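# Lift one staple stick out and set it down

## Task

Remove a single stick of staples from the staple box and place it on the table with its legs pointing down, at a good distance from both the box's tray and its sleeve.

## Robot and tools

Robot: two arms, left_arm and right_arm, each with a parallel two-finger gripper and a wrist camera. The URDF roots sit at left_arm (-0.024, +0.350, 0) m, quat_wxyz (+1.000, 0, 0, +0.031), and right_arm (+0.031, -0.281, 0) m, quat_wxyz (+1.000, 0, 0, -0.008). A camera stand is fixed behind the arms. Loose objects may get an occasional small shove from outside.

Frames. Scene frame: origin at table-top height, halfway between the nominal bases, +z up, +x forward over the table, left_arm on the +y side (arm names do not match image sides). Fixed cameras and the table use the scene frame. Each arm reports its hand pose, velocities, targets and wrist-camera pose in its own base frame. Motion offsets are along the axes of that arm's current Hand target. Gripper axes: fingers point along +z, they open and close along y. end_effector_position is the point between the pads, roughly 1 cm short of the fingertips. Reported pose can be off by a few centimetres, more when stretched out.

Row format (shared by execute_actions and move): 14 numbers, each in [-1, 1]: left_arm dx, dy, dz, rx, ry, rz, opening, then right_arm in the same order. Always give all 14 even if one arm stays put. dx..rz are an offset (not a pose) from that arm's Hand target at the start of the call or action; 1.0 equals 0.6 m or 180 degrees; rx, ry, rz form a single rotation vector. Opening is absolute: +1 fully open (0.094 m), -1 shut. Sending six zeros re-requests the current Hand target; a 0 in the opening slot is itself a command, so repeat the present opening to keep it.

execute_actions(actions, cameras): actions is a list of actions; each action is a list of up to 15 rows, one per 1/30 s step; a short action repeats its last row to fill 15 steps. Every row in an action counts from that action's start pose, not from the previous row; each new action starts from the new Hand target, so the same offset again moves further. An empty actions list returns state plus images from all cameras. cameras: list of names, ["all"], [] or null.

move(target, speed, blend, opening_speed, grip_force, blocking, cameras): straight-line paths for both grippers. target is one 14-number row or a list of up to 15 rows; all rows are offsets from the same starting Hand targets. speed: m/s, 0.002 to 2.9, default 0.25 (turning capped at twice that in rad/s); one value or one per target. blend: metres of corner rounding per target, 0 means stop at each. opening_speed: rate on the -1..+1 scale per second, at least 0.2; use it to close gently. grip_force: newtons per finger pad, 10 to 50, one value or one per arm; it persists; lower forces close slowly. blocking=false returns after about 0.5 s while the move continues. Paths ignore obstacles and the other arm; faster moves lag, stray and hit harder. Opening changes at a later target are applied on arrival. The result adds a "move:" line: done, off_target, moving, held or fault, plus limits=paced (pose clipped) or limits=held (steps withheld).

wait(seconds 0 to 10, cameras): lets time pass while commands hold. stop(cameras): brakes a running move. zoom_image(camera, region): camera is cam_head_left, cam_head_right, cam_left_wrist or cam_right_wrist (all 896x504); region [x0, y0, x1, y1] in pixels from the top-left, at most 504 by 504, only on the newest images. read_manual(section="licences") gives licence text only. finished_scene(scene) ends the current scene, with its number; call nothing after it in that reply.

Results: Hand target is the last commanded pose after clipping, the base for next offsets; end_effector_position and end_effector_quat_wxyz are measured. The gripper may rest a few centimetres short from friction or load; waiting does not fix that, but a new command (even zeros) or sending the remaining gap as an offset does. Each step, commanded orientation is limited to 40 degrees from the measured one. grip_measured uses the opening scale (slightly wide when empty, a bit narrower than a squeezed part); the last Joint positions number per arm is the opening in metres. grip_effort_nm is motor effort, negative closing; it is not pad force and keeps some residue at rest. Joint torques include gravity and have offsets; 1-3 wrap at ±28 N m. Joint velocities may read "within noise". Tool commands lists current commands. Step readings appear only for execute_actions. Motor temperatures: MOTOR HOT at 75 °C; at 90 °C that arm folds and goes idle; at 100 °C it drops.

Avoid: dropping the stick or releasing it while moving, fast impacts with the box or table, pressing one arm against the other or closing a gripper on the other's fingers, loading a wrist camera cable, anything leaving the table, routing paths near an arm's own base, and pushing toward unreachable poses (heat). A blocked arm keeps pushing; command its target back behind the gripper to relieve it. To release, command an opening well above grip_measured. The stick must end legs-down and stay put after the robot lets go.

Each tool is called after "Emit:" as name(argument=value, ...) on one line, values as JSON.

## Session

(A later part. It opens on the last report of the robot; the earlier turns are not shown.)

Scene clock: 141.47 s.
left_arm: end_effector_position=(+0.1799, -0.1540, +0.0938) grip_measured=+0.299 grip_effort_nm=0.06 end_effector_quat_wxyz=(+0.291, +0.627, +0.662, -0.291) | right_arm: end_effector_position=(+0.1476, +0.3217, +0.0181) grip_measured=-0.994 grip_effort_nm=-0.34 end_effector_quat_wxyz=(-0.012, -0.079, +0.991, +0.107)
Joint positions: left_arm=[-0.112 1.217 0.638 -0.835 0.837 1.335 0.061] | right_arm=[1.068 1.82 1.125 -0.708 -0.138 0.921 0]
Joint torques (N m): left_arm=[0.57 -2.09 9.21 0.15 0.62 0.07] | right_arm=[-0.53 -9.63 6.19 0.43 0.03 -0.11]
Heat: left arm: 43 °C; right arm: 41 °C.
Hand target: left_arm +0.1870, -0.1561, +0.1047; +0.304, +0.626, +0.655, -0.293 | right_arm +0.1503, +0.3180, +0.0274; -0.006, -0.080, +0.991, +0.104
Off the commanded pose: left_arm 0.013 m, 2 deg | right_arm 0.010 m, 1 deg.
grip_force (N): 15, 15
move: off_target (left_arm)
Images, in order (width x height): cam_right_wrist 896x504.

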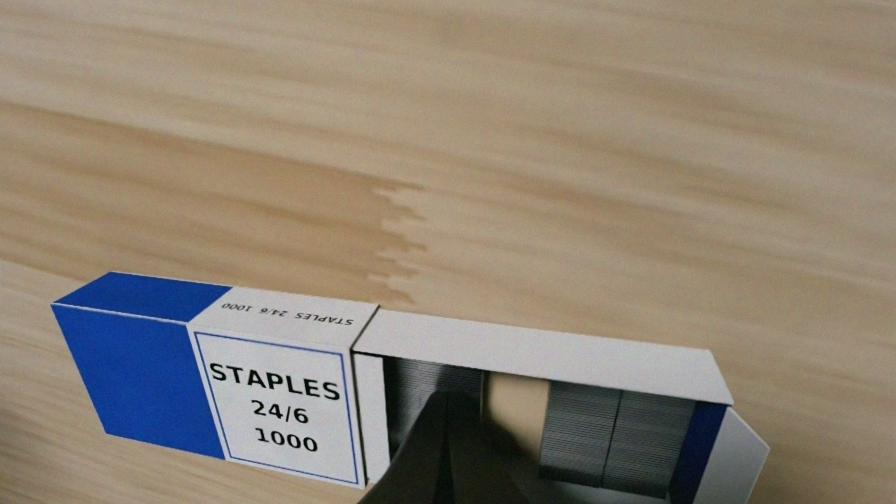

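Emit:
move(target=[0,0,0,0,0,0,0.3,0,-0.0268,0.0233,0,0,0,-1], cameras=["cam_right_wrist"], speed=0.03)

Emit:
zoom_image(camera="cam_right_wrist", region=[350, 304, 550, 504])

Scene clock: 144.37 s.
left_arm: end_effector_position=(+0.1799, -0.1540, +0.0938) grip_measured=+0.299 grip_effort_nm=0.06 end_effector_quat_wxyz=(+0.291, +0.627, +0.662, -0.291) | right_arm: end_effector_position=(+0.1502, +0.3191, +0.0174) grip_measured=-0.994 grip_effort_nm=-0.34 end_effector_quat_wxyz=(-0.011, -0.082, +0.989, +0.125)
Joint positions: left_arm=[-0.112 1.217 0.638 -0.835 0.837 1.335 0.061] | right_arm=[1.047 1.796 1.083 -0.662 -0.159 0.896 0]
Joint torques (N m): left_arm=[0.54 -2.09 9.25 0.16 0.62 0.07] | right_arm=[-1.03 -7.86 3.62 0.77 0.17 -0.12]
Heat: left arm: 43 °C; right arm: 41 °C.
Hand target: left_arm +0.1870, -0.1561, +0.1047; +0.304, +0.626, +0.655, -0.293 | right_arm +0.1524, +0.3052, +0.0102; -0.007, -0.080, +0.991, +0.104
Off the commanded pose: left_arm 0.013 m, 2 deg | right_arm 0.016 m, 2 deg.
grip_force (N): 15, 15
move: off_target (left_arm, right_arm)
Images, in order (width x height): cam_right_wrist 896x504.

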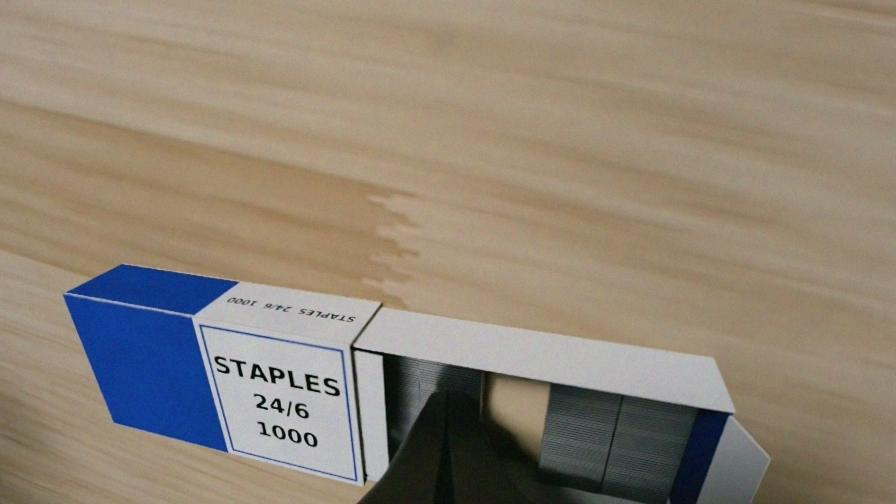

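Scaled by 2.520.

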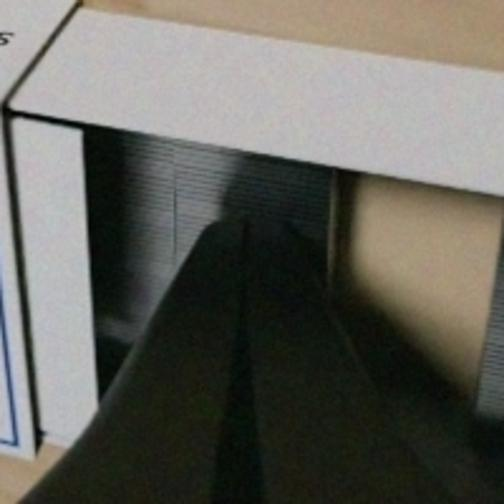

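Emit:
move(target=[0,0,0.10,0,0,0,0.35,0,0.0121,-0.057,0,0,0,-1], cameras=["cam_left_wrist","cam_right_wrist"], speed=0.1)

Scene clock: 169.97 s.
left_arm: end_effector_position=(+0.1951, -0.2013, +0.0713) grip_measured=+0.349 grip_effort_nm=0.06 end_effector_quat_wxyz=(+0.310, +0.628, +0.655, -0.285) | right_arm: end_effector_position=(+0.1445, +0.3002, +0.0300) grip_measured=-0.994 grip_effort_nm=-0.34 end_effector_quat_wxyz=(-0.024, -0.077, +0.993, +0.089)
Joint positions: left_arm=[-0.335 1.287 0.548 -0.401 0.782 1.014 0.063] | right_arm=[1.043 1.766 1.116 -0.801 -0.141 0.896 0]
Joint torques (N m): left_arm=[-0.54 -2.84 4.42 0.68 0.44 -0.05] | right_arm=[-0.58 -9.84 6.93 0.61 0.03 -0.09]
Heat: left arm: 43 °C; right arm: 41 °C.
Hand target: left_arm +0.1888, -0.2021, +0.0661; +0.304, +0.627, +0.655, -0.293 | right_arm +0.1522, +0.3053, +0.0454; -0.007, -0.080, +0.991, +0.104
Off the commanded pose: left_arm 0.008 m, 1 deg | right_arm 0.018 m, 3 deg.
grip_force (N): 15, 15
move: off_target (right_arm)
Images, in order (width x height): cam_left_wrist 896x504, cam_right_wrist 896x504.

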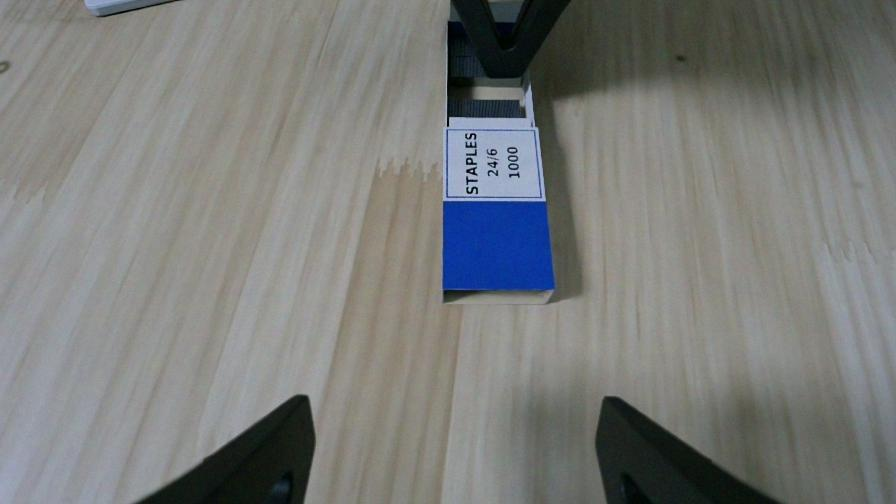

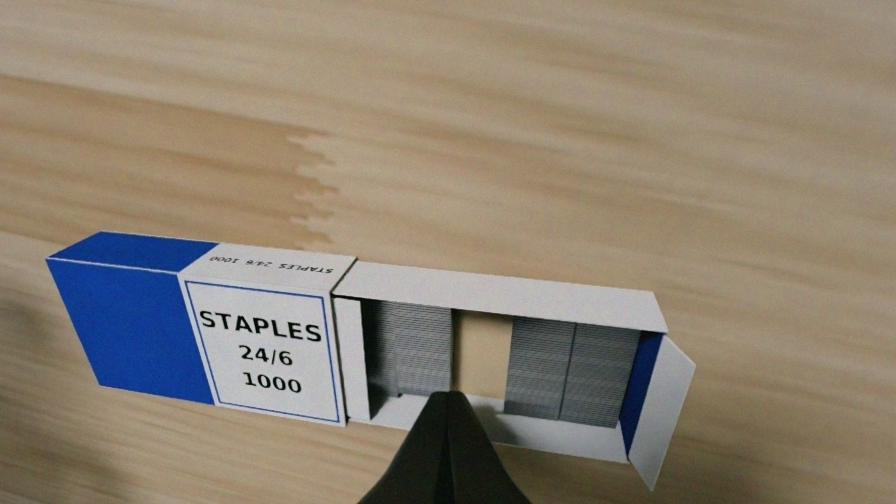

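Emit:
move(target=[[0,-0.0142,0.05,0,0,0,0.4,0,0,0,0,0,0,-1],[-0.009,-0.0142,0.1315,0,0,0,0.4,0,0,0,0,0,0,-1]], cameras=["cam_left_wrist","cam_right_wrist"], speed=[0.1,0.06])

Scene clock: 175.43 s.
left_arm: end_effector_position=(+0.1894, -0.2677, +0.0256) grip_measured=+0.399 grip_effort_nm=0.06 end_effector_quat_wxyz=(+0.313, +0.626, +0.653, -0.289) | right_arm: end_effector_position=(+0.1445, +0.3002, +0.0300) grip_measured=-0.994 grip_effort_nm=-0.34 end_effector_quat_wxyz=(-0.024, -0.077, +0.993, +0.089)
Joint positions: left_arm=[-0.624 1.53 0.461 0.15 0.639 0.682 0.066] | right_arm=[1.043 1.766 1.116 -0.801 -0.141 0.896 0]
Joint torques (N m): left_arm=[-0.47 -3.74 3.67 1.04 0.3 -0.02] | right_arm=[-0.61 -9.83 6.97 0.61 0.02 -0.11]
Heat: left arm: 42 °C; right arm: 41 °C.
Hand target: left_arm +0.1829, -0.2662, +0.0195; +0.304, +0.627, +0.655, -0.293 | right_arm +0.1523, +0.3054, +0.0454; -0.006, -0.080, +0.991, +0.104
Off the commanded pose: left_arm 0.009 m, 1 deg | right_arm 0.018 m, 3 deg.
grip_force (N): 15, 15
move: off_target (right_arm)
Images, in order (width x height): cam_left_wrist 896x504, cam_right_wrist 896x504.

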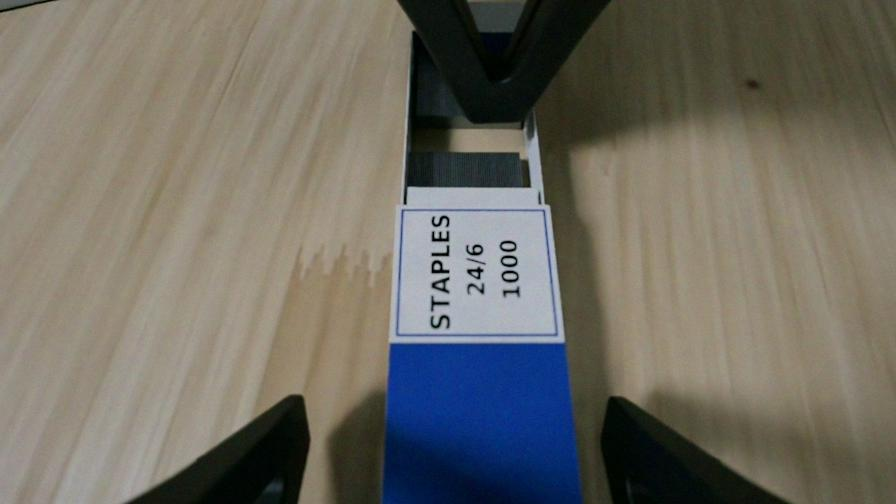

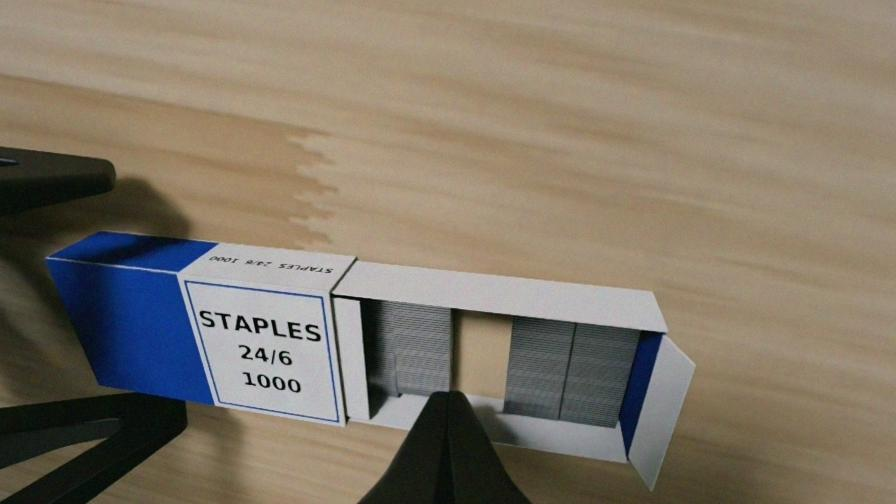

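Emit:
move(target=[[0.009,-0.01,0.0060,0,0,0,0.4,0,0,0,0,0,0,-1],[0.009,-0.01,0.0060,0,0,0,-0.27,0,0,0,0,0,0,-1]], cameras=["cam_left_wrist","cam_right_wrist"], speed=0.05, grip_force=[25,15])

Scene clock: 179.17 s.
left_arm: end_effector_position=(+0.1844, -0.2678, +0.0202) grip_measured=-0.181 grip_effort_nm=-0.51 end_effector_quat_wxyz=(+0.315, +0.626, +0.652, -0.288) | right_arm: end_effector_position=(+0.1445, +0.3002, +0.0300) grip_measured=-0.994 grip_effort_nm=-0.34 end_effector_quat_wxyz=(-0.024, -0.077, +0.993, +0.089)
Joint positions: left_arm=[-0.638 1.538 0.429 0.204 0.631 0.667 0.038] | right_arm=[1.043 1.766 1.116 -0.801 -0.141 0.896 0]
Joint torques (N m): left_arm=[-0.61 -3.58 3.45 1.01 0.29 -0.05] | right_arm=[-0.59 -9.85 6.95 0.6 0.02 -0.11]
Heat: left arm: 41 °C; right arm: 42 °C.
Hand target: left_arm +0.1767, -0.2658, +0.0130; +0.303, +0.627, +0.655, -0.293 | right_arm +0.1523, +0.3054, +0.0454; -0.006, -0.080, +0.991, +0.104
Off the commanded pose: left_arm 0.011 m, 1 deg | right_arm 0.018 m, 3 deg.
grip_force (N): 25, 15
move: off_target (left_arm, right_arm)
Images, in order (width x height): cam_left_wrist 896x504, cam_right_wrist 896x504.

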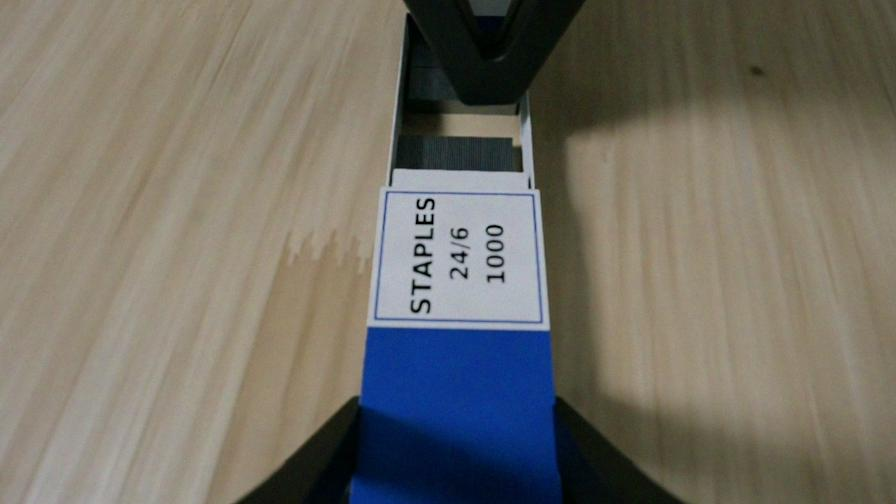

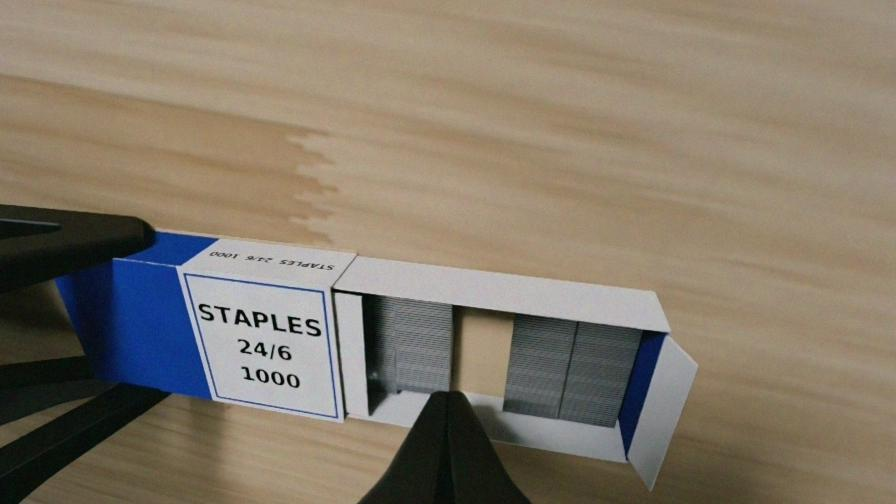

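Emit:
move(target=[[0,0,0,0,0,0,-0.27,0.01,-0.030,0.025,0,0,0,-1],[0,0,0,0,0,0,-0.27,0.01,-0.030,0.052,0,0,0,-1]], cameras=["cam_left_wrist","cam_right_wrist"], speed=0.05)

Scene clock: 190.20 s.
left_arm: end_effector_position=(+0.1846, -0.2678, +0.0202) grip_measured=-0.183 grip_effort_nm=-0.58 end_effector_quat_wxyz=(+0.315, +0.626, +0.652, -0.288) | right_arm: end_effector_position=(+0.1474, +0.2938, +0.0137) grip_measured=-0.994 grip_effort_nm=-0.34 end_effector_quat_wxyz=(-0.010, -0.078, +0.991, +0.107)
Joint positions: left_arm=[-0.638 1.538 0.429 0.205 0.63 0.667 0.038] | right_arm=[1.026 1.744 1.011 -0.675 -0.141 0.88 0]
Joint torques (N m): left_arm=[-0.59 -3.52 3.44 1 0.3 -0.03] | right_arm=[0.23 -6.8 4.85 0.91 0 -0.04]
Heat: left arm: 39 °C; right arm: 42 °C.
Hand target: left_arm +0.1768, -0.2658, +0.0130; +0.304, +0.627, +0.655, -0.293 | right_arm +0.1483, +0.2934, +0.0110; -0.007, -0.080, +0.991, +0.104
Off the commanded pose: left_arm 0.011 m, 2 deg | right_arm 0.003 m, 1 deg.
grip_force (N): 25, 15
move: off_target (left_arm)
Images, in order (width x height): cam_left_wrist 896x504, cam_right_wrist 896x504.

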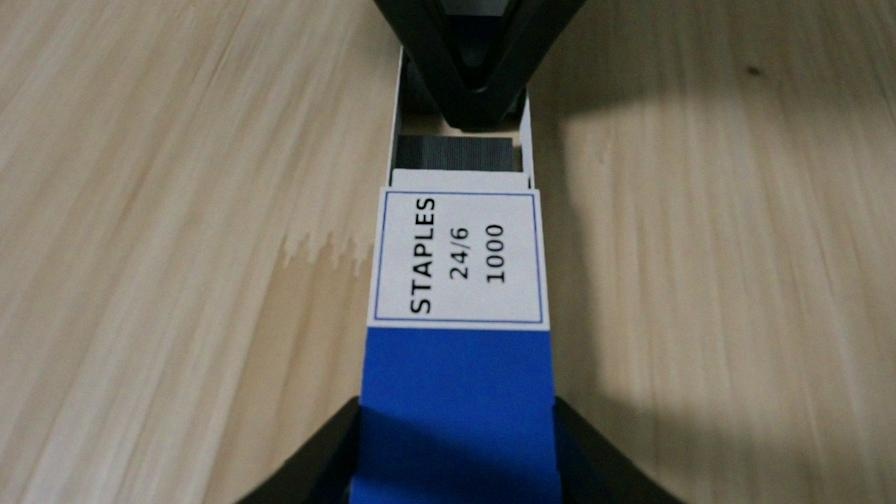

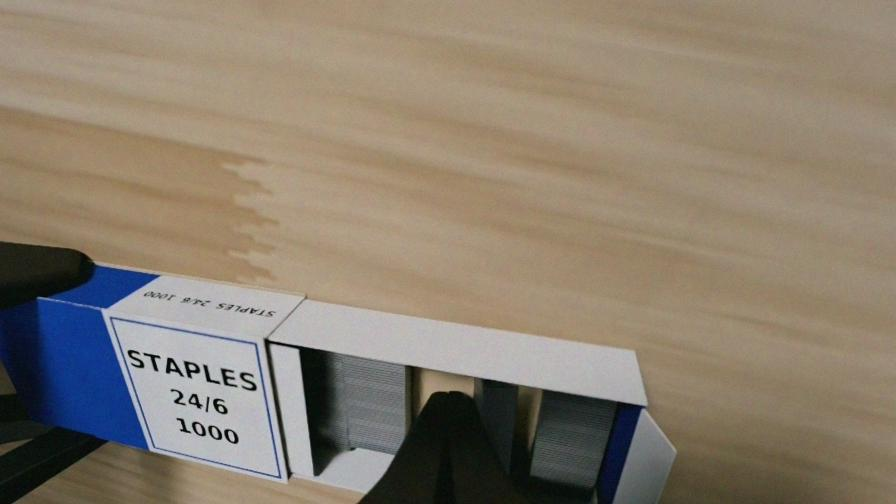

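Emit:
zoom_image(camera="cam_right_wrist", region=[260, 304, 660, 504])

Scaled by 1.260.

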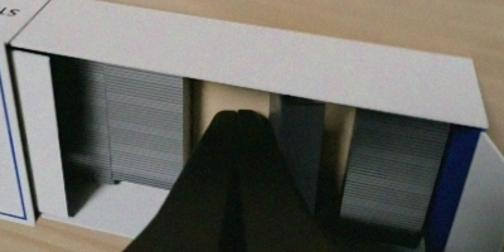

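Emit:
zoom_image(camera="cam_right_wrist", region=[440, 354, 590, 504])

Emit:
zoom_image(camera="cam_left_wrist", region=[370, 30, 550, 180])

Scaled by 3.360.

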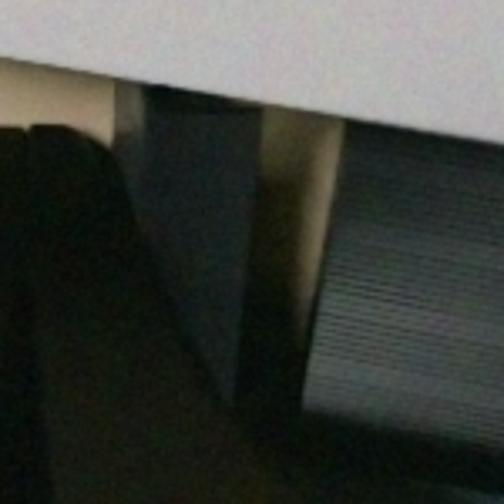

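Scaled by 2.800.

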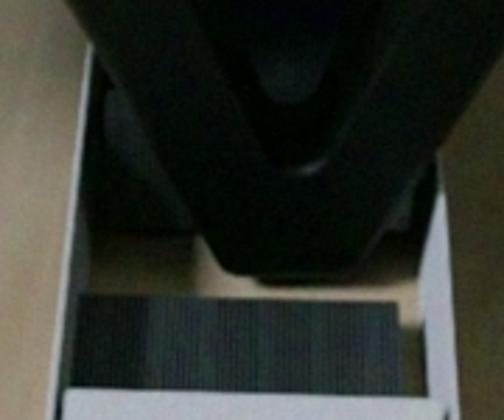

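Emit:
move(target=[0,0,0,0,0,0,-0.27,0,0.004,-0.09,0,0,0,-1], cameras=["cam_left_wrist","cam_right_wrist"], speed=0.06)

Emit:
zoom_image(camera="cam_right_wrist", region=[330, 204, 630, 404])

Emit:
zoom_image(camera="cam_left_wrist", region=[370, 0, 550, 180])

Scene clock: 195.30 s.
left_arm: end_effector_position=(+0.1846, -0.2678, +0.0202) grip_measured=-0.183 grip_effort_nm=-0.58 end_effector_quat_wxyz=(+0.315, +0.626, +0.652, -0.288) | right_arm: end_effector_position=(+0.1430, +0.2798, +0.0495) grip_measured=-0.994 grip_effort_nm=-0.34 end_effector_quat_wxyz=(-0.022, -0.077, +0.993, +0.088)
Joint positions: left_arm=[-0.638 1.538 0.429 0.205 0.63 0.667 0.038] | right_arm=[1.015 1.672 1.09 -0.872 -0.14 0.868 0]
Joint torques (N m): left_arm=[-0.61 -3.54 3.45 0.99 0.31 -0.03] | right_arm=[-0.57 -9.01 7.16 0.6 -0.04 -0.11]
Heat: left arm: 39 °C; right arm: 42 °C.
Hand target: left_arm +0.1768, -0.2658, +0.0130; +0.304, +0.627, +0.655, -0.293 | right_arm +0.1495, +0.2846, +0.0643; -0.007, -0.080, +0.991, +0.104
Off the commanded pose: left_arm 0.011 m, 2 deg | right_arm 0.017 m, 3 deg.
grip_force (N): 25, 15
move: off_target (left_arm, right_arm)
Images, in order (width x height): cam_left_wrist 896x504, cam_right_wrist 896x504.

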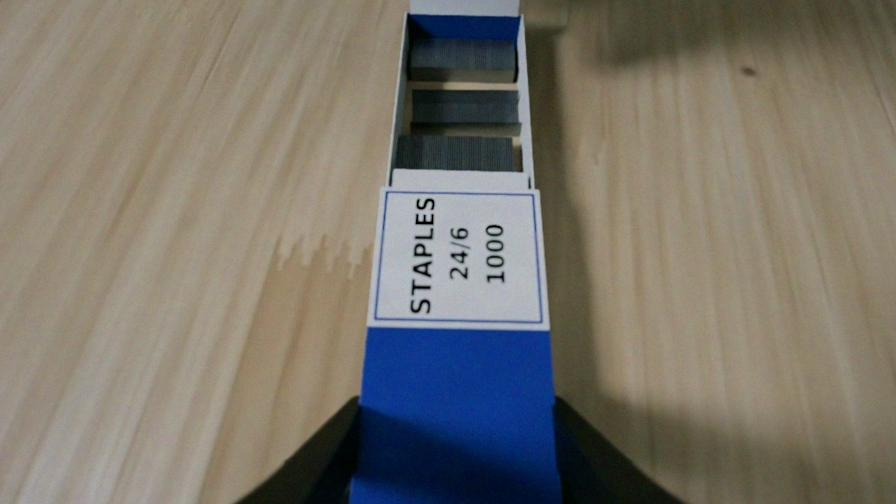

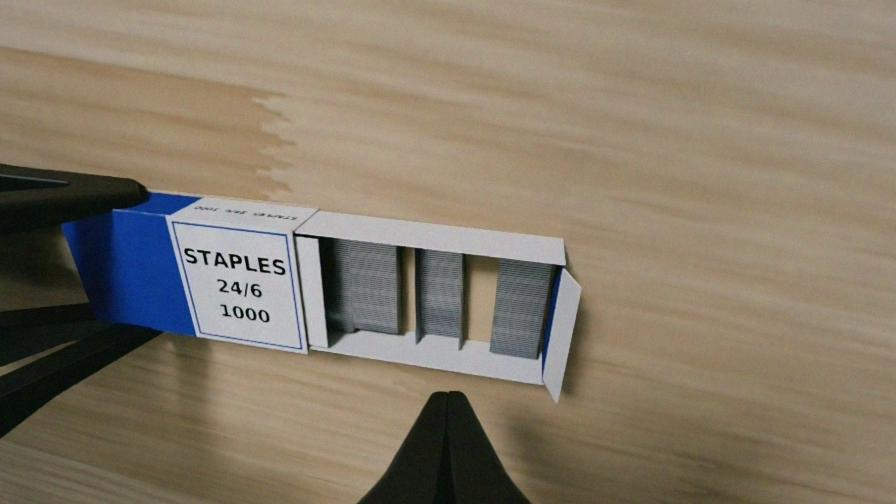

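Scaled by 1.680.

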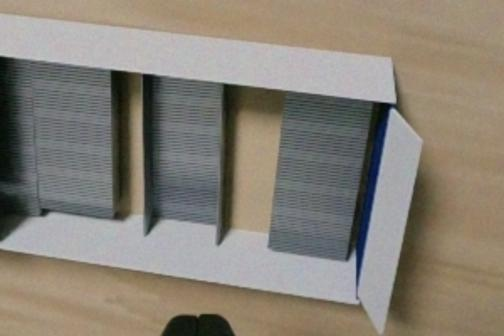

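Scaled by 2.800.

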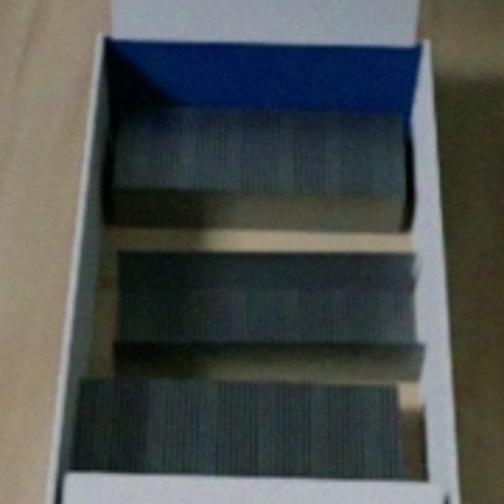

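Emit:
move(target=[0,0,0,0,0,0,-0.27,-0.0075,-0.0125,0.0575,0,0,0,-0.6], cameras=["cam_right_wrist"], speed=0.08)

Emit:
zoom_image(camera="cam_right_wrist", region=[350, 304, 550, 504])

Scene clock: 208.40 s.
left_arm: end_effector_position=(+0.1846, -0.2678, +0.0202) grip_measured=-0.183 grip_effort_nm=-0.58 end_effector_quat_wxyz=(+0.315, +0.626, +0.652, -0.288) | right_arm: end_effector_position=(+0.1517, +0.2860, +0.0326) grip_measured=-0.602 grip_effort_nm=0.12 end_effector_quat_wxyz=(-0.008, -0.078, +0.991, +0.106)
Joint positions: left_arm=[-0.638 1.538 0.429 0.205 0.63 0.667 0.038] | right_arm=[1.002 1.694 1.036 -0.752 -0.14 0.856 0.019]
Joint torques (N m): left_arm=[-0.59 -3.56 3.47 1 0.3 -0.04] | right_arm=[-0.54 -6.2 5.12 0.93 -0.04 -0.11]
Motor temperatures (°C): left_arm=[30 34 38 35 31 31 28] | right_arm=[32 40 41 35 30 29 31]
Heat: left arm: 38 °C; right arm: 41 °C.
Hand target: left_arm +0.1768, -0.2658, +0.0130; +0.304, +0.627, +0.655, -0.293 | right_arm +0.1540, +0.2851, +0.0291; -0.007, -0.080, +0.991, +0.104
Off the commanded pose: left_arm 0.011 m, 2 deg | right_arm 0.004 m, 0 deg.
grip_force (N): 25, 15
move: off_target (left_arm)
Images, in order (width x height): cam_right_wrist 896x504.

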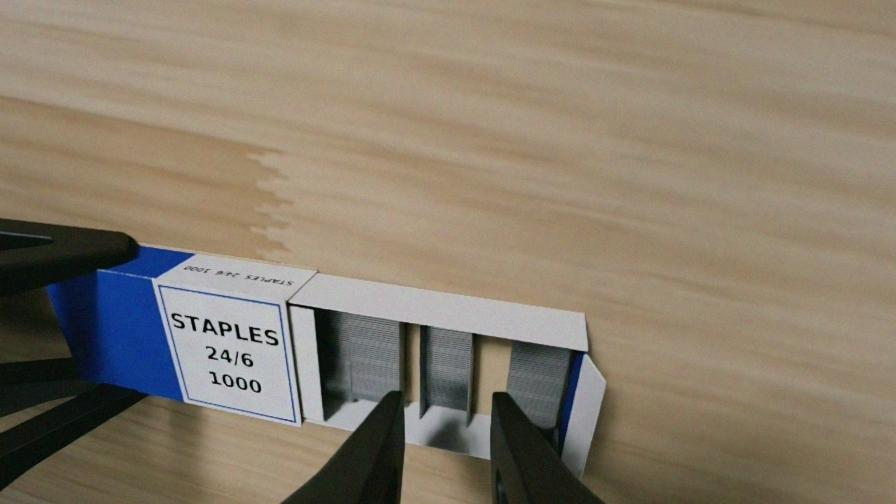

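Scaled by 2.520.

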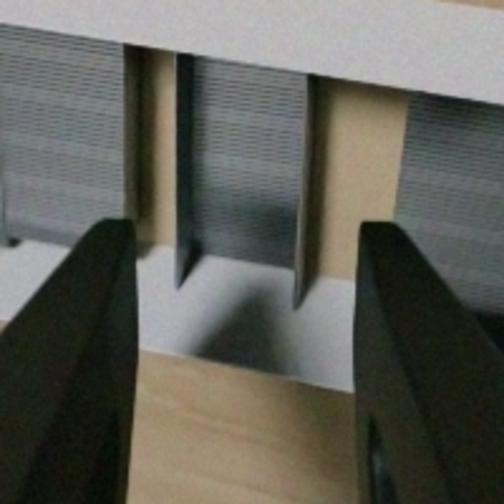

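Emit:
move(target=[0,0,0,0,0,0,-0.27,0,-0.0097,0.018,0,0,0,-0.86], cameras=["cam_right_wrist"], speed=0.05)

Emit:
zoom_image(camera="cam_right_wrist", region=[350, 304, 550, 504])

Scene clock: 212.93 s.
left_arm: end_effector_position=(+0.1846, -0.2678, +0.0202) grip_measured=-0.183 grip_effort_nm=-0.58 end_effector_quat_wxyz=(+0.315, +0.626, +0.652, -0.288) | right_arm: end_effector_position=(+0.1530, +0.2833, +0.0219) grip_measured=-0.858 grip_effort_nm=-0.10 end_effector_quat_wxyz=(-0.006, -0.078, +0.991, +0.107)
Joint positions: left_arm=[-0.638 1.538 0.429 0.205 0.63 0.667 0.038] | right_arm=[0.994 1.703 0.999 -0.703 -0.14 0.848 0.007]
Joint torques (N m): left_arm=[-0.58 -3.52 3.47 1 0.29 -0.04] | right_arm=[-0.57 -5.98 4.92 0.94 -0.06 -0.1]
Heat: left arm: 38 °C; right arm: 41 °C.
Hand target: left_arm +0.1768, -0.2658, +0.0130; +0.304, +0.627, +0.655, -0.293 | right_arm +0.1547, +0.2817, +0.0173; -0.007, -0.080, +0.991, +0.104
Off the commanded pose: left_arm 0.011 m, 2 deg | right_arm 0.005 m, 0 deg.
grip_force (N): 25, 15
move: off_target (left_arm)
Images, in order (width x height): cam_right_wrist 896x504.

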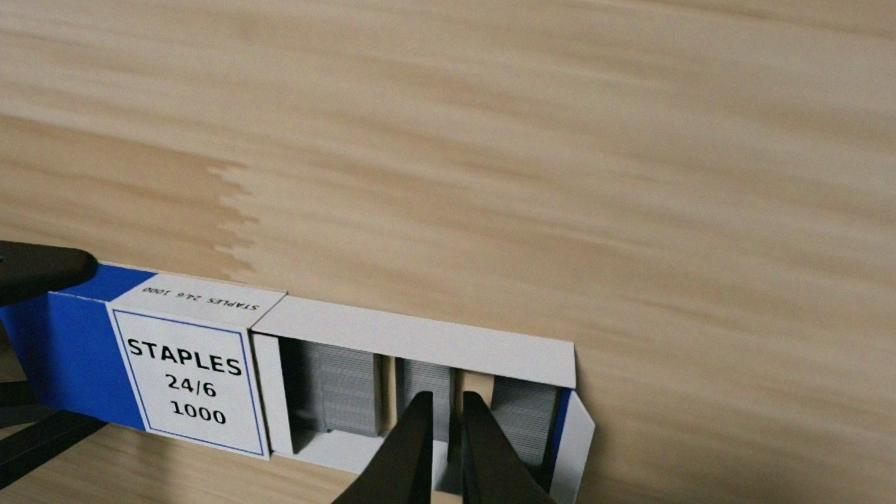

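Scaled by 2.520.

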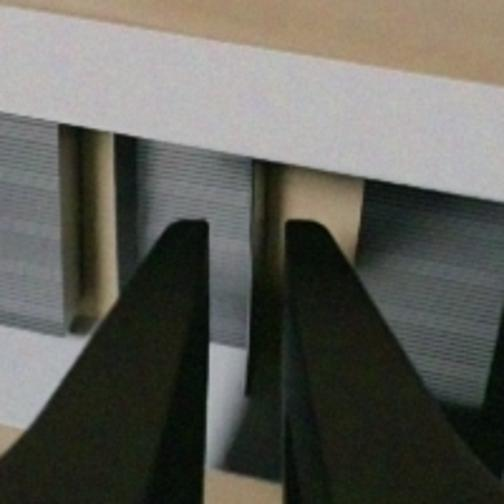

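Emit:
move(target=[0,0,0,0,0,0,-0.27,0,-0.0003,0.0145,0,0,0,-0.86], cameras=["cam_right_wrist"], speed=0.04)

Emit:
zoom_image(camera="cam_right_wrist", region=[350, 304, 550, 504])

Scene clock: 214.67 s.
left_arm: end_effector_position=(+0.1846, -0.2678, +0.0202) grip_measured=-0.183 grip_effort_nm=-0.58 end_effector_quat_wxyz=(+0.315, +0.626, +0.652, -0.288) | right_arm: end_effector_position=(+0.1538, +0.2845, +0.0136) grip_measured=-0.858 grip_effort_nm=-0.10 end_effector_quat_wxyz=(-0.006, -0.078, +0.991, +0.108)
Joint positions: left_arm=[-0.638 1.538 0.429 0.205 0.63 0.667 0.038] | right_arm=[0.994 1.724 0.985 -0.668 -0.14 0.848 0.007]
Joint torques (N m): left_arm=[-0.62 -3.56 3.4 1 0.31 -0.04] | right_arm=[-0.18 -6.06 4.81 0.94 -0.05 -0.07]
Heat: left arm: 38 °C; right arm: 41 °C.
Hand target: left_arm +0.1768, -0.2658, +0.0130; +0.304, +0.627, +0.655, -0.293 | right_arm +0.1544, +0.2833, +0.0086; -0.007, -0.080, +0.991, +0.104
Off the commanded pose: left_arm 0.011 m, 2 deg | right_arm 0.005 m, 0 deg.
grip_force (N): 25, 15
move: off_target (left_arm)
Images, in order (width x height): cam_right_wrist 896x504.

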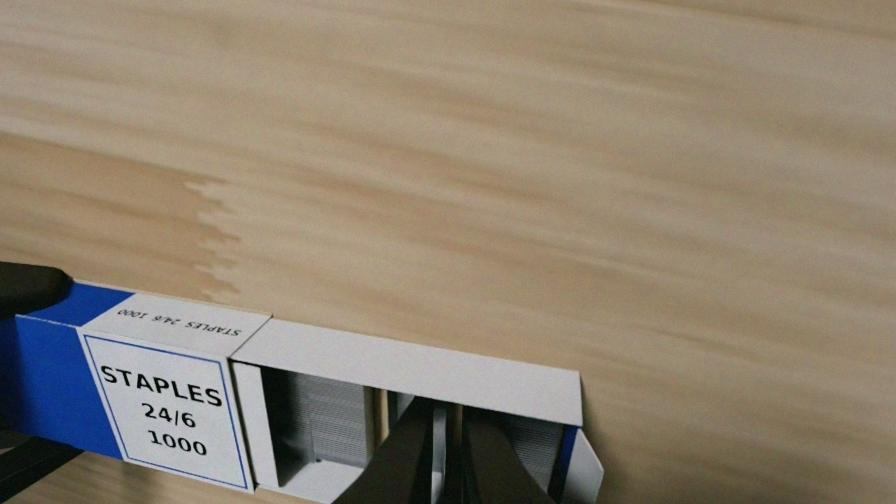

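Scaled by 2.520.

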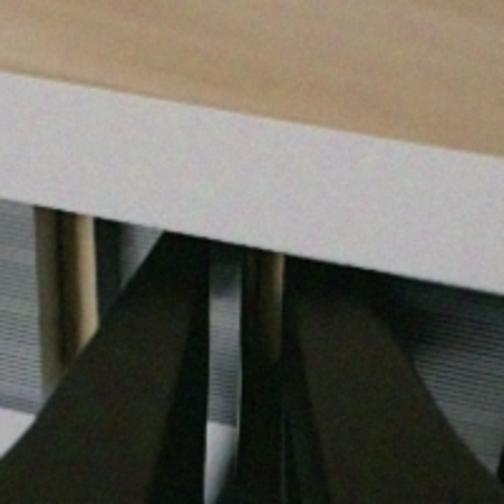

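Emit:
move(target=[0,0,0,0,0,0,-0.27,0,0,0,0,0,0,-1], cameras=["cam_right_wrist"], grip_force=[25,20])

Emit:
zoom_image(camera="cam_right_wrist", region=[350, 304, 550, 504])

Scene clock: 216.13 s.
left_arm: end_effector_position=(+0.1846, -0.2678, +0.0202) grip_measured=-0.183 grip_effort_nm=-0.58 end_effector_quat_wxyz=(+0.315, +0.626, +0.652, -0.288) | right_arm: end_effector_position=(+0.1539, +0.2847, +0.0136) grip_measured=-0.992 grip_effort_nm=-0.44 end_effector_quat_wxyz=(-0.006, -0.078, +0.991, +0.108)
Joint positions: left_arm=[-0.638 1.538 0.429 0.205 0.63 0.667 0.038] | right_arm=[0.994 1.724 0.985 -0.667 -0.14 0.848 0]
Joint torques (N m): left_arm=[-0.59 -3.56 3.43 1 0.3 -0.04] | right_arm=[-0.21 -6.09 4.81 0.94 -0.06 -0.08]
Heat: left arm: 38 °C; right arm: 41 °C.
Hand target: left_arm +0.1768, -0.2658, +0.0130; +0.304, +0.627, +0.655, -0.293 | right_arm +0.1545, +0.2833, +0.0087; -0.007, -0.080, +0.991, +0.104
Off the commanded pose: left_arm 0.011 m, 2 deg | right_arm 0.005 m, 1 deg.
grip_force (N): 25, 20
move: off_target (left_arm)
Images, in order (width x height): cam_right_wrist 896x504.

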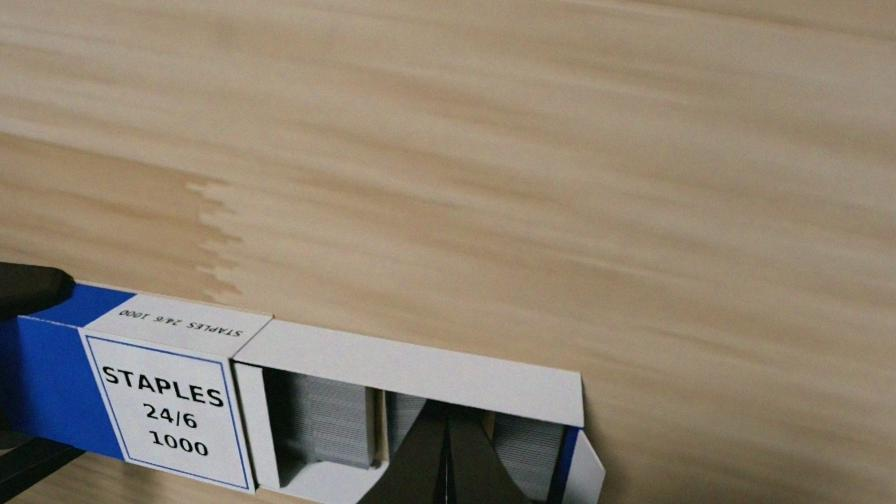

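Scaled by 2.520.

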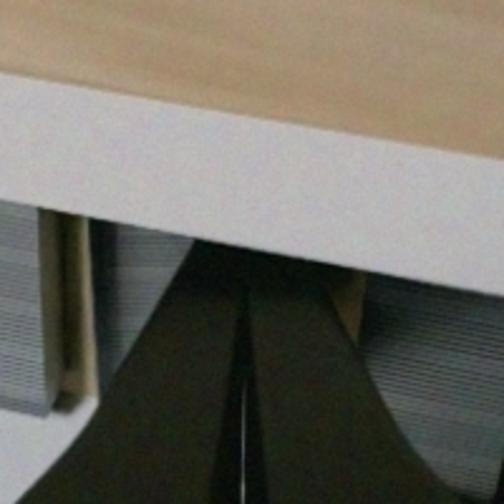

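Emit:
move(target=[0,0,0,0,0,0,-0.27,0,0.0208,-0.098,0,0,0,-1], cameras=["cam_right_wrist","cam_left_wrist"], speed=0.05)

Emit:
zoom_image(camera="cam_right_wrist", region=[250, 204, 600, 454])

Scene clock: 218.57 s.
left_arm: end_effector_position=(+0.1839, -0.2682, +0.0202) grip_measured=-0.183 grip_effort_nm=-0.58 end_effector_quat_wxyz=(+0.315, +0.627, +0.652, -0.289) | right_arm: end_effector_position=(+0.1496, +0.2777, +0.0535) grip_measured=-0.992 grip_effort_nm=-0.44 end_effector_quat_wxyz=(-0.021, -0.076, +0.993, +0.087)
Joint positions: left_arm=[-0.64 1.538 0.429 0.205 0.631 0.667 0.038] | right_arm=[0.994 1.674 1.109 -0.893 -0.14 0.848 0]
Joint torques (N m): left_arm=[-0.43 -3.56 3.45 1 0.29 -0.04] | right_arm=[-0.08 -9.09 7.21 0.6 -0.06 -0.06]
Heat: left arm: 38 °C; right arm: 41 °C.
Hand target: left_arm +0.1769, -0.2657, +0.0130; +0.304, +0.627, +0.655, -0.293 | right_arm +0.1543, +0.2833, +0.0688; -0.007, -0.080, +0.991, +0.104
Off the commanded pose: left_arm 0.010 m, 1 deg | right_arm 0.017 m, 3 deg.
grip_force (N): 25, 20
move: off_target (right_arm)
Images, in order (width x height): cam_left_wrist 896x504, cam_right_wrist 896x504.

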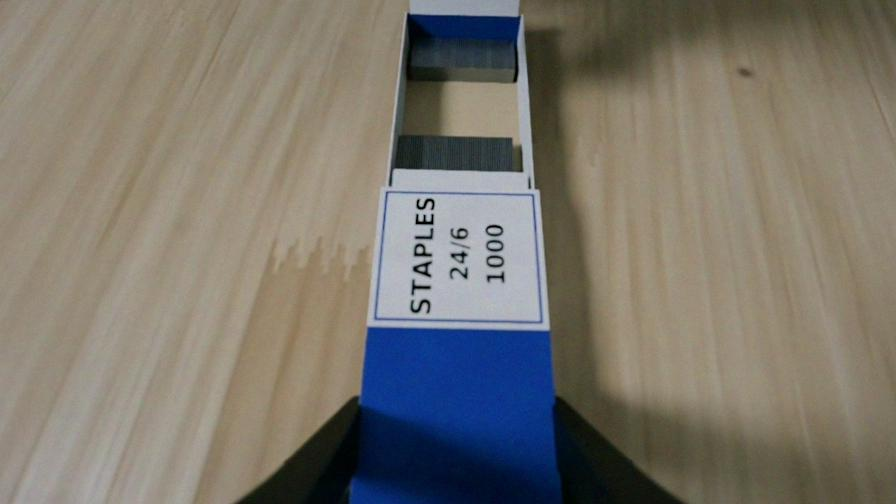

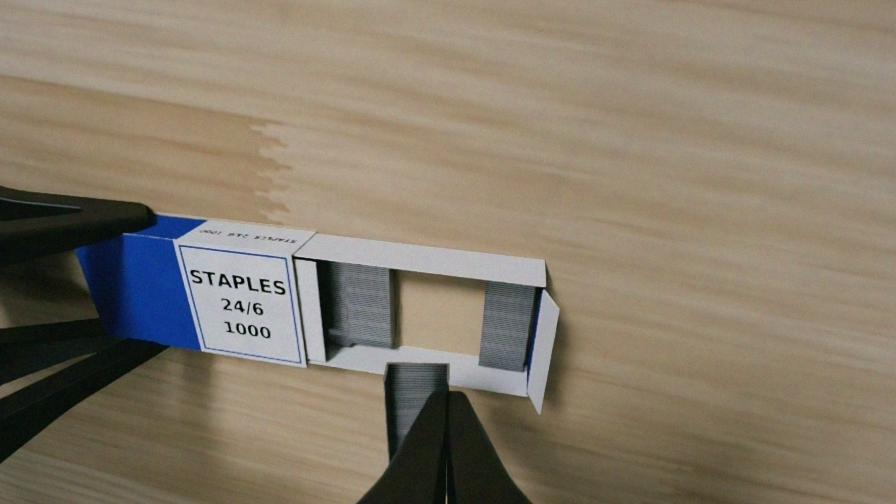

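Scaled by 1.440.

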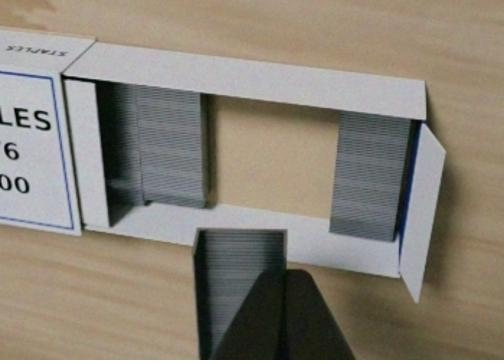

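Emit:
move(target=[[0,0,0,0,0,0,0.2,0,0.0208,-0.098,0,0,0,-1],[0,0,-0.22,0,0,0,0.2,-0.192,-0.514,-0.193,0,0,0,-1],[0,0,-0.22,0,0,0,0.2,-0.192,-0.54,-0.07,0,0,0,-1]], cameras=["all"], speed=[0.1,0.2,0.1])

Scene clock: 232.87 s.
left_arm: end_effector_position=(+0.1659, -0.1624, +0.0846) grip_measured=+0.199 grip_effort_nm=0.06 end_effector_quat_wxyz=(+0.286, +0.625, +0.664, -0.294) | right_arm: end_effector_position=(+0.3187, -0.0215, +0.0466) grip_measured=-0.992 grip_effort_nm=-0.44 end_effector_quat_wxyz=(-0.008, -0.074, +0.992, +0.100)
Joint positions: left_arm=[-0.173 1.161 0.565 -0.765 0.825 1.245 0.056] | right_arm=[-0.178 1.856 1.299 -1.079 -0.191 -0.333 0]
Joint torques (N m): left_arm=[0.55 -2.74 9.24 0.24 0.61 0.07] | right_arm=[0.27 -7.38 5.03 0.43 -0.17 -0.11]
Heat: left arm: 38 °C; right arm: 42 °C.
Hand target: left_arm +0.1728, -0.1649, +0.0981; +0.304, +0.627, +0.655, -0.293 | right_arm +0.3204, -0.0197, +0.0432; -0.007, -0.080, +0.991, +0.104
Off the commanded pose: left_arm 0.015 m, 2 deg | right_arm 0.004 m, 1 deg.
grip_force (N): 25, 20
move: off_target (left_arm)

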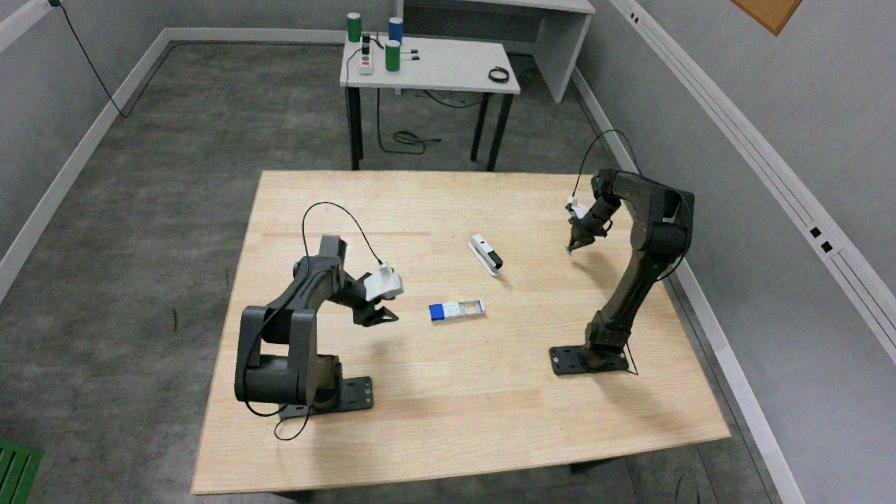

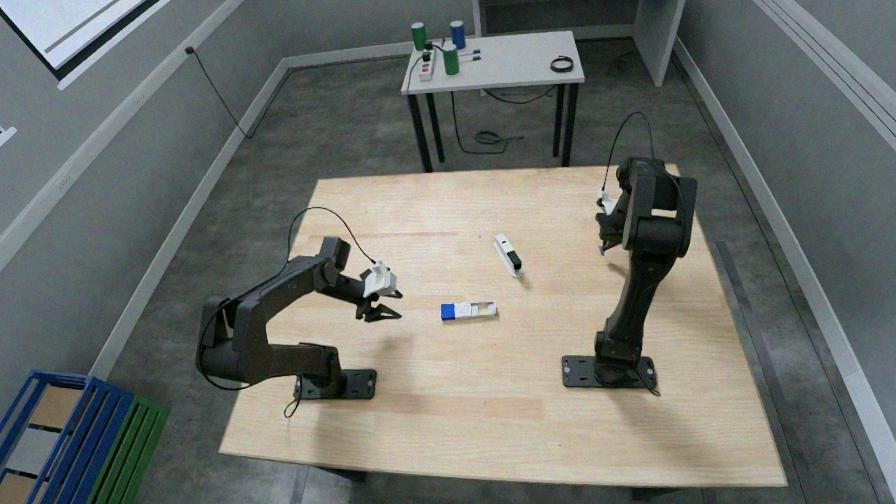

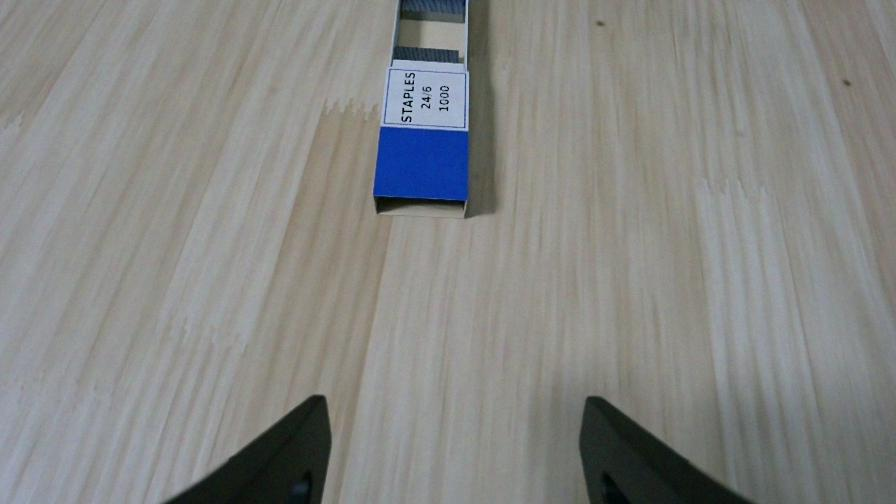

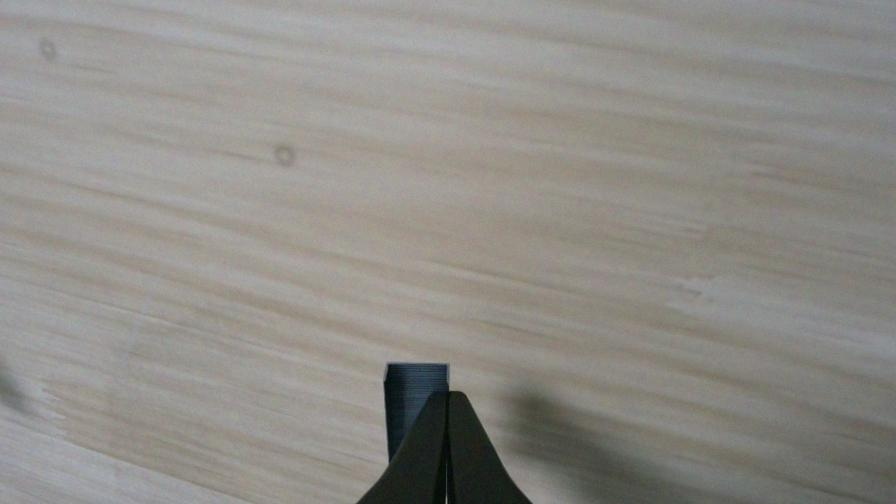

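Emit:
move(target=[0,0,0,0,0,0,0.2,0,-0.0116,0.0545,0,0,0,-1], cameras=["cam_right_wrist"], speed=0.04)

Scene clock: 235.13 s.
left_arm: end_effector_position=(+0.1659, -0.1624, +0.0846) grip_measured=+0.199 grip_effort_nm=0.06 end_effector_quat_wxyz=(+0.286, +0.625, +0.664, -0.294) | right_arm: end_effector_position=(+0.3201, -0.0218, +0.0145) grip_measured=-0.992 grip_effort_nm=-0.44 end_effector_quat_wxyz=(-0.005, -0.074, +0.992, +0.100)
Joint positions: left_arm=[-0.173 1.161 0.565 -0.765 0.825 1.245 0.056] | right_arm=[-0.178 1.901 1.223 -0.954 -0.191 -0.333 0]
Joint torques (N m): left_arm=[0.58 -2.76 9.26 0.23 0.62 0.09] | right_arm=[0.25 -7.31 4.7 0.45 -0.18 -0.11]
Heat: left arm: 39 °C; right arm: 42 °C.
Hand target: left_arm +0.1729, -0.1649, +0.0981; +0.304, +0.627, +0.655, -0.293 | right_arm +0.3203, -0.0196, +0.0097; -0.007, -0.080, +0.991, +0.104
Off the commanded pose: left_arm 0.015 m, 2 deg | right_arm 0.005 m, 1 deg.
grip_force (N): 25, 20
move: off_target (left_arm)
Images, in order (width x height): cam_right_wrist 896x504.

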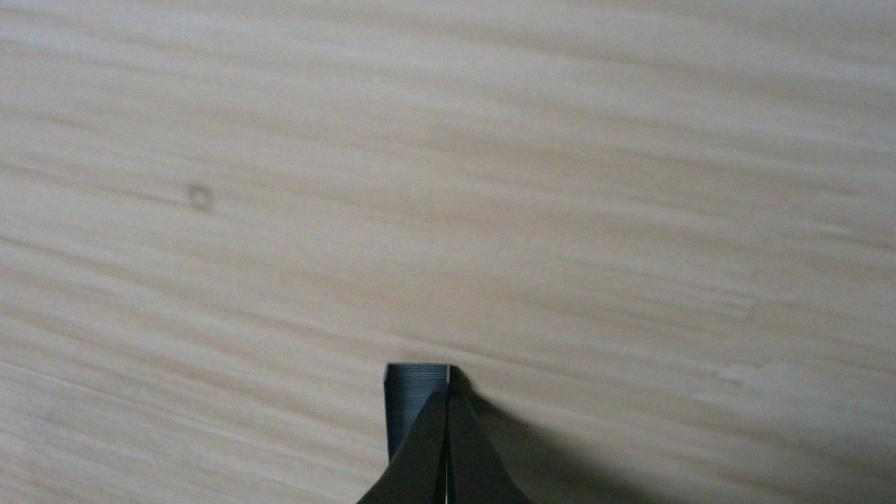

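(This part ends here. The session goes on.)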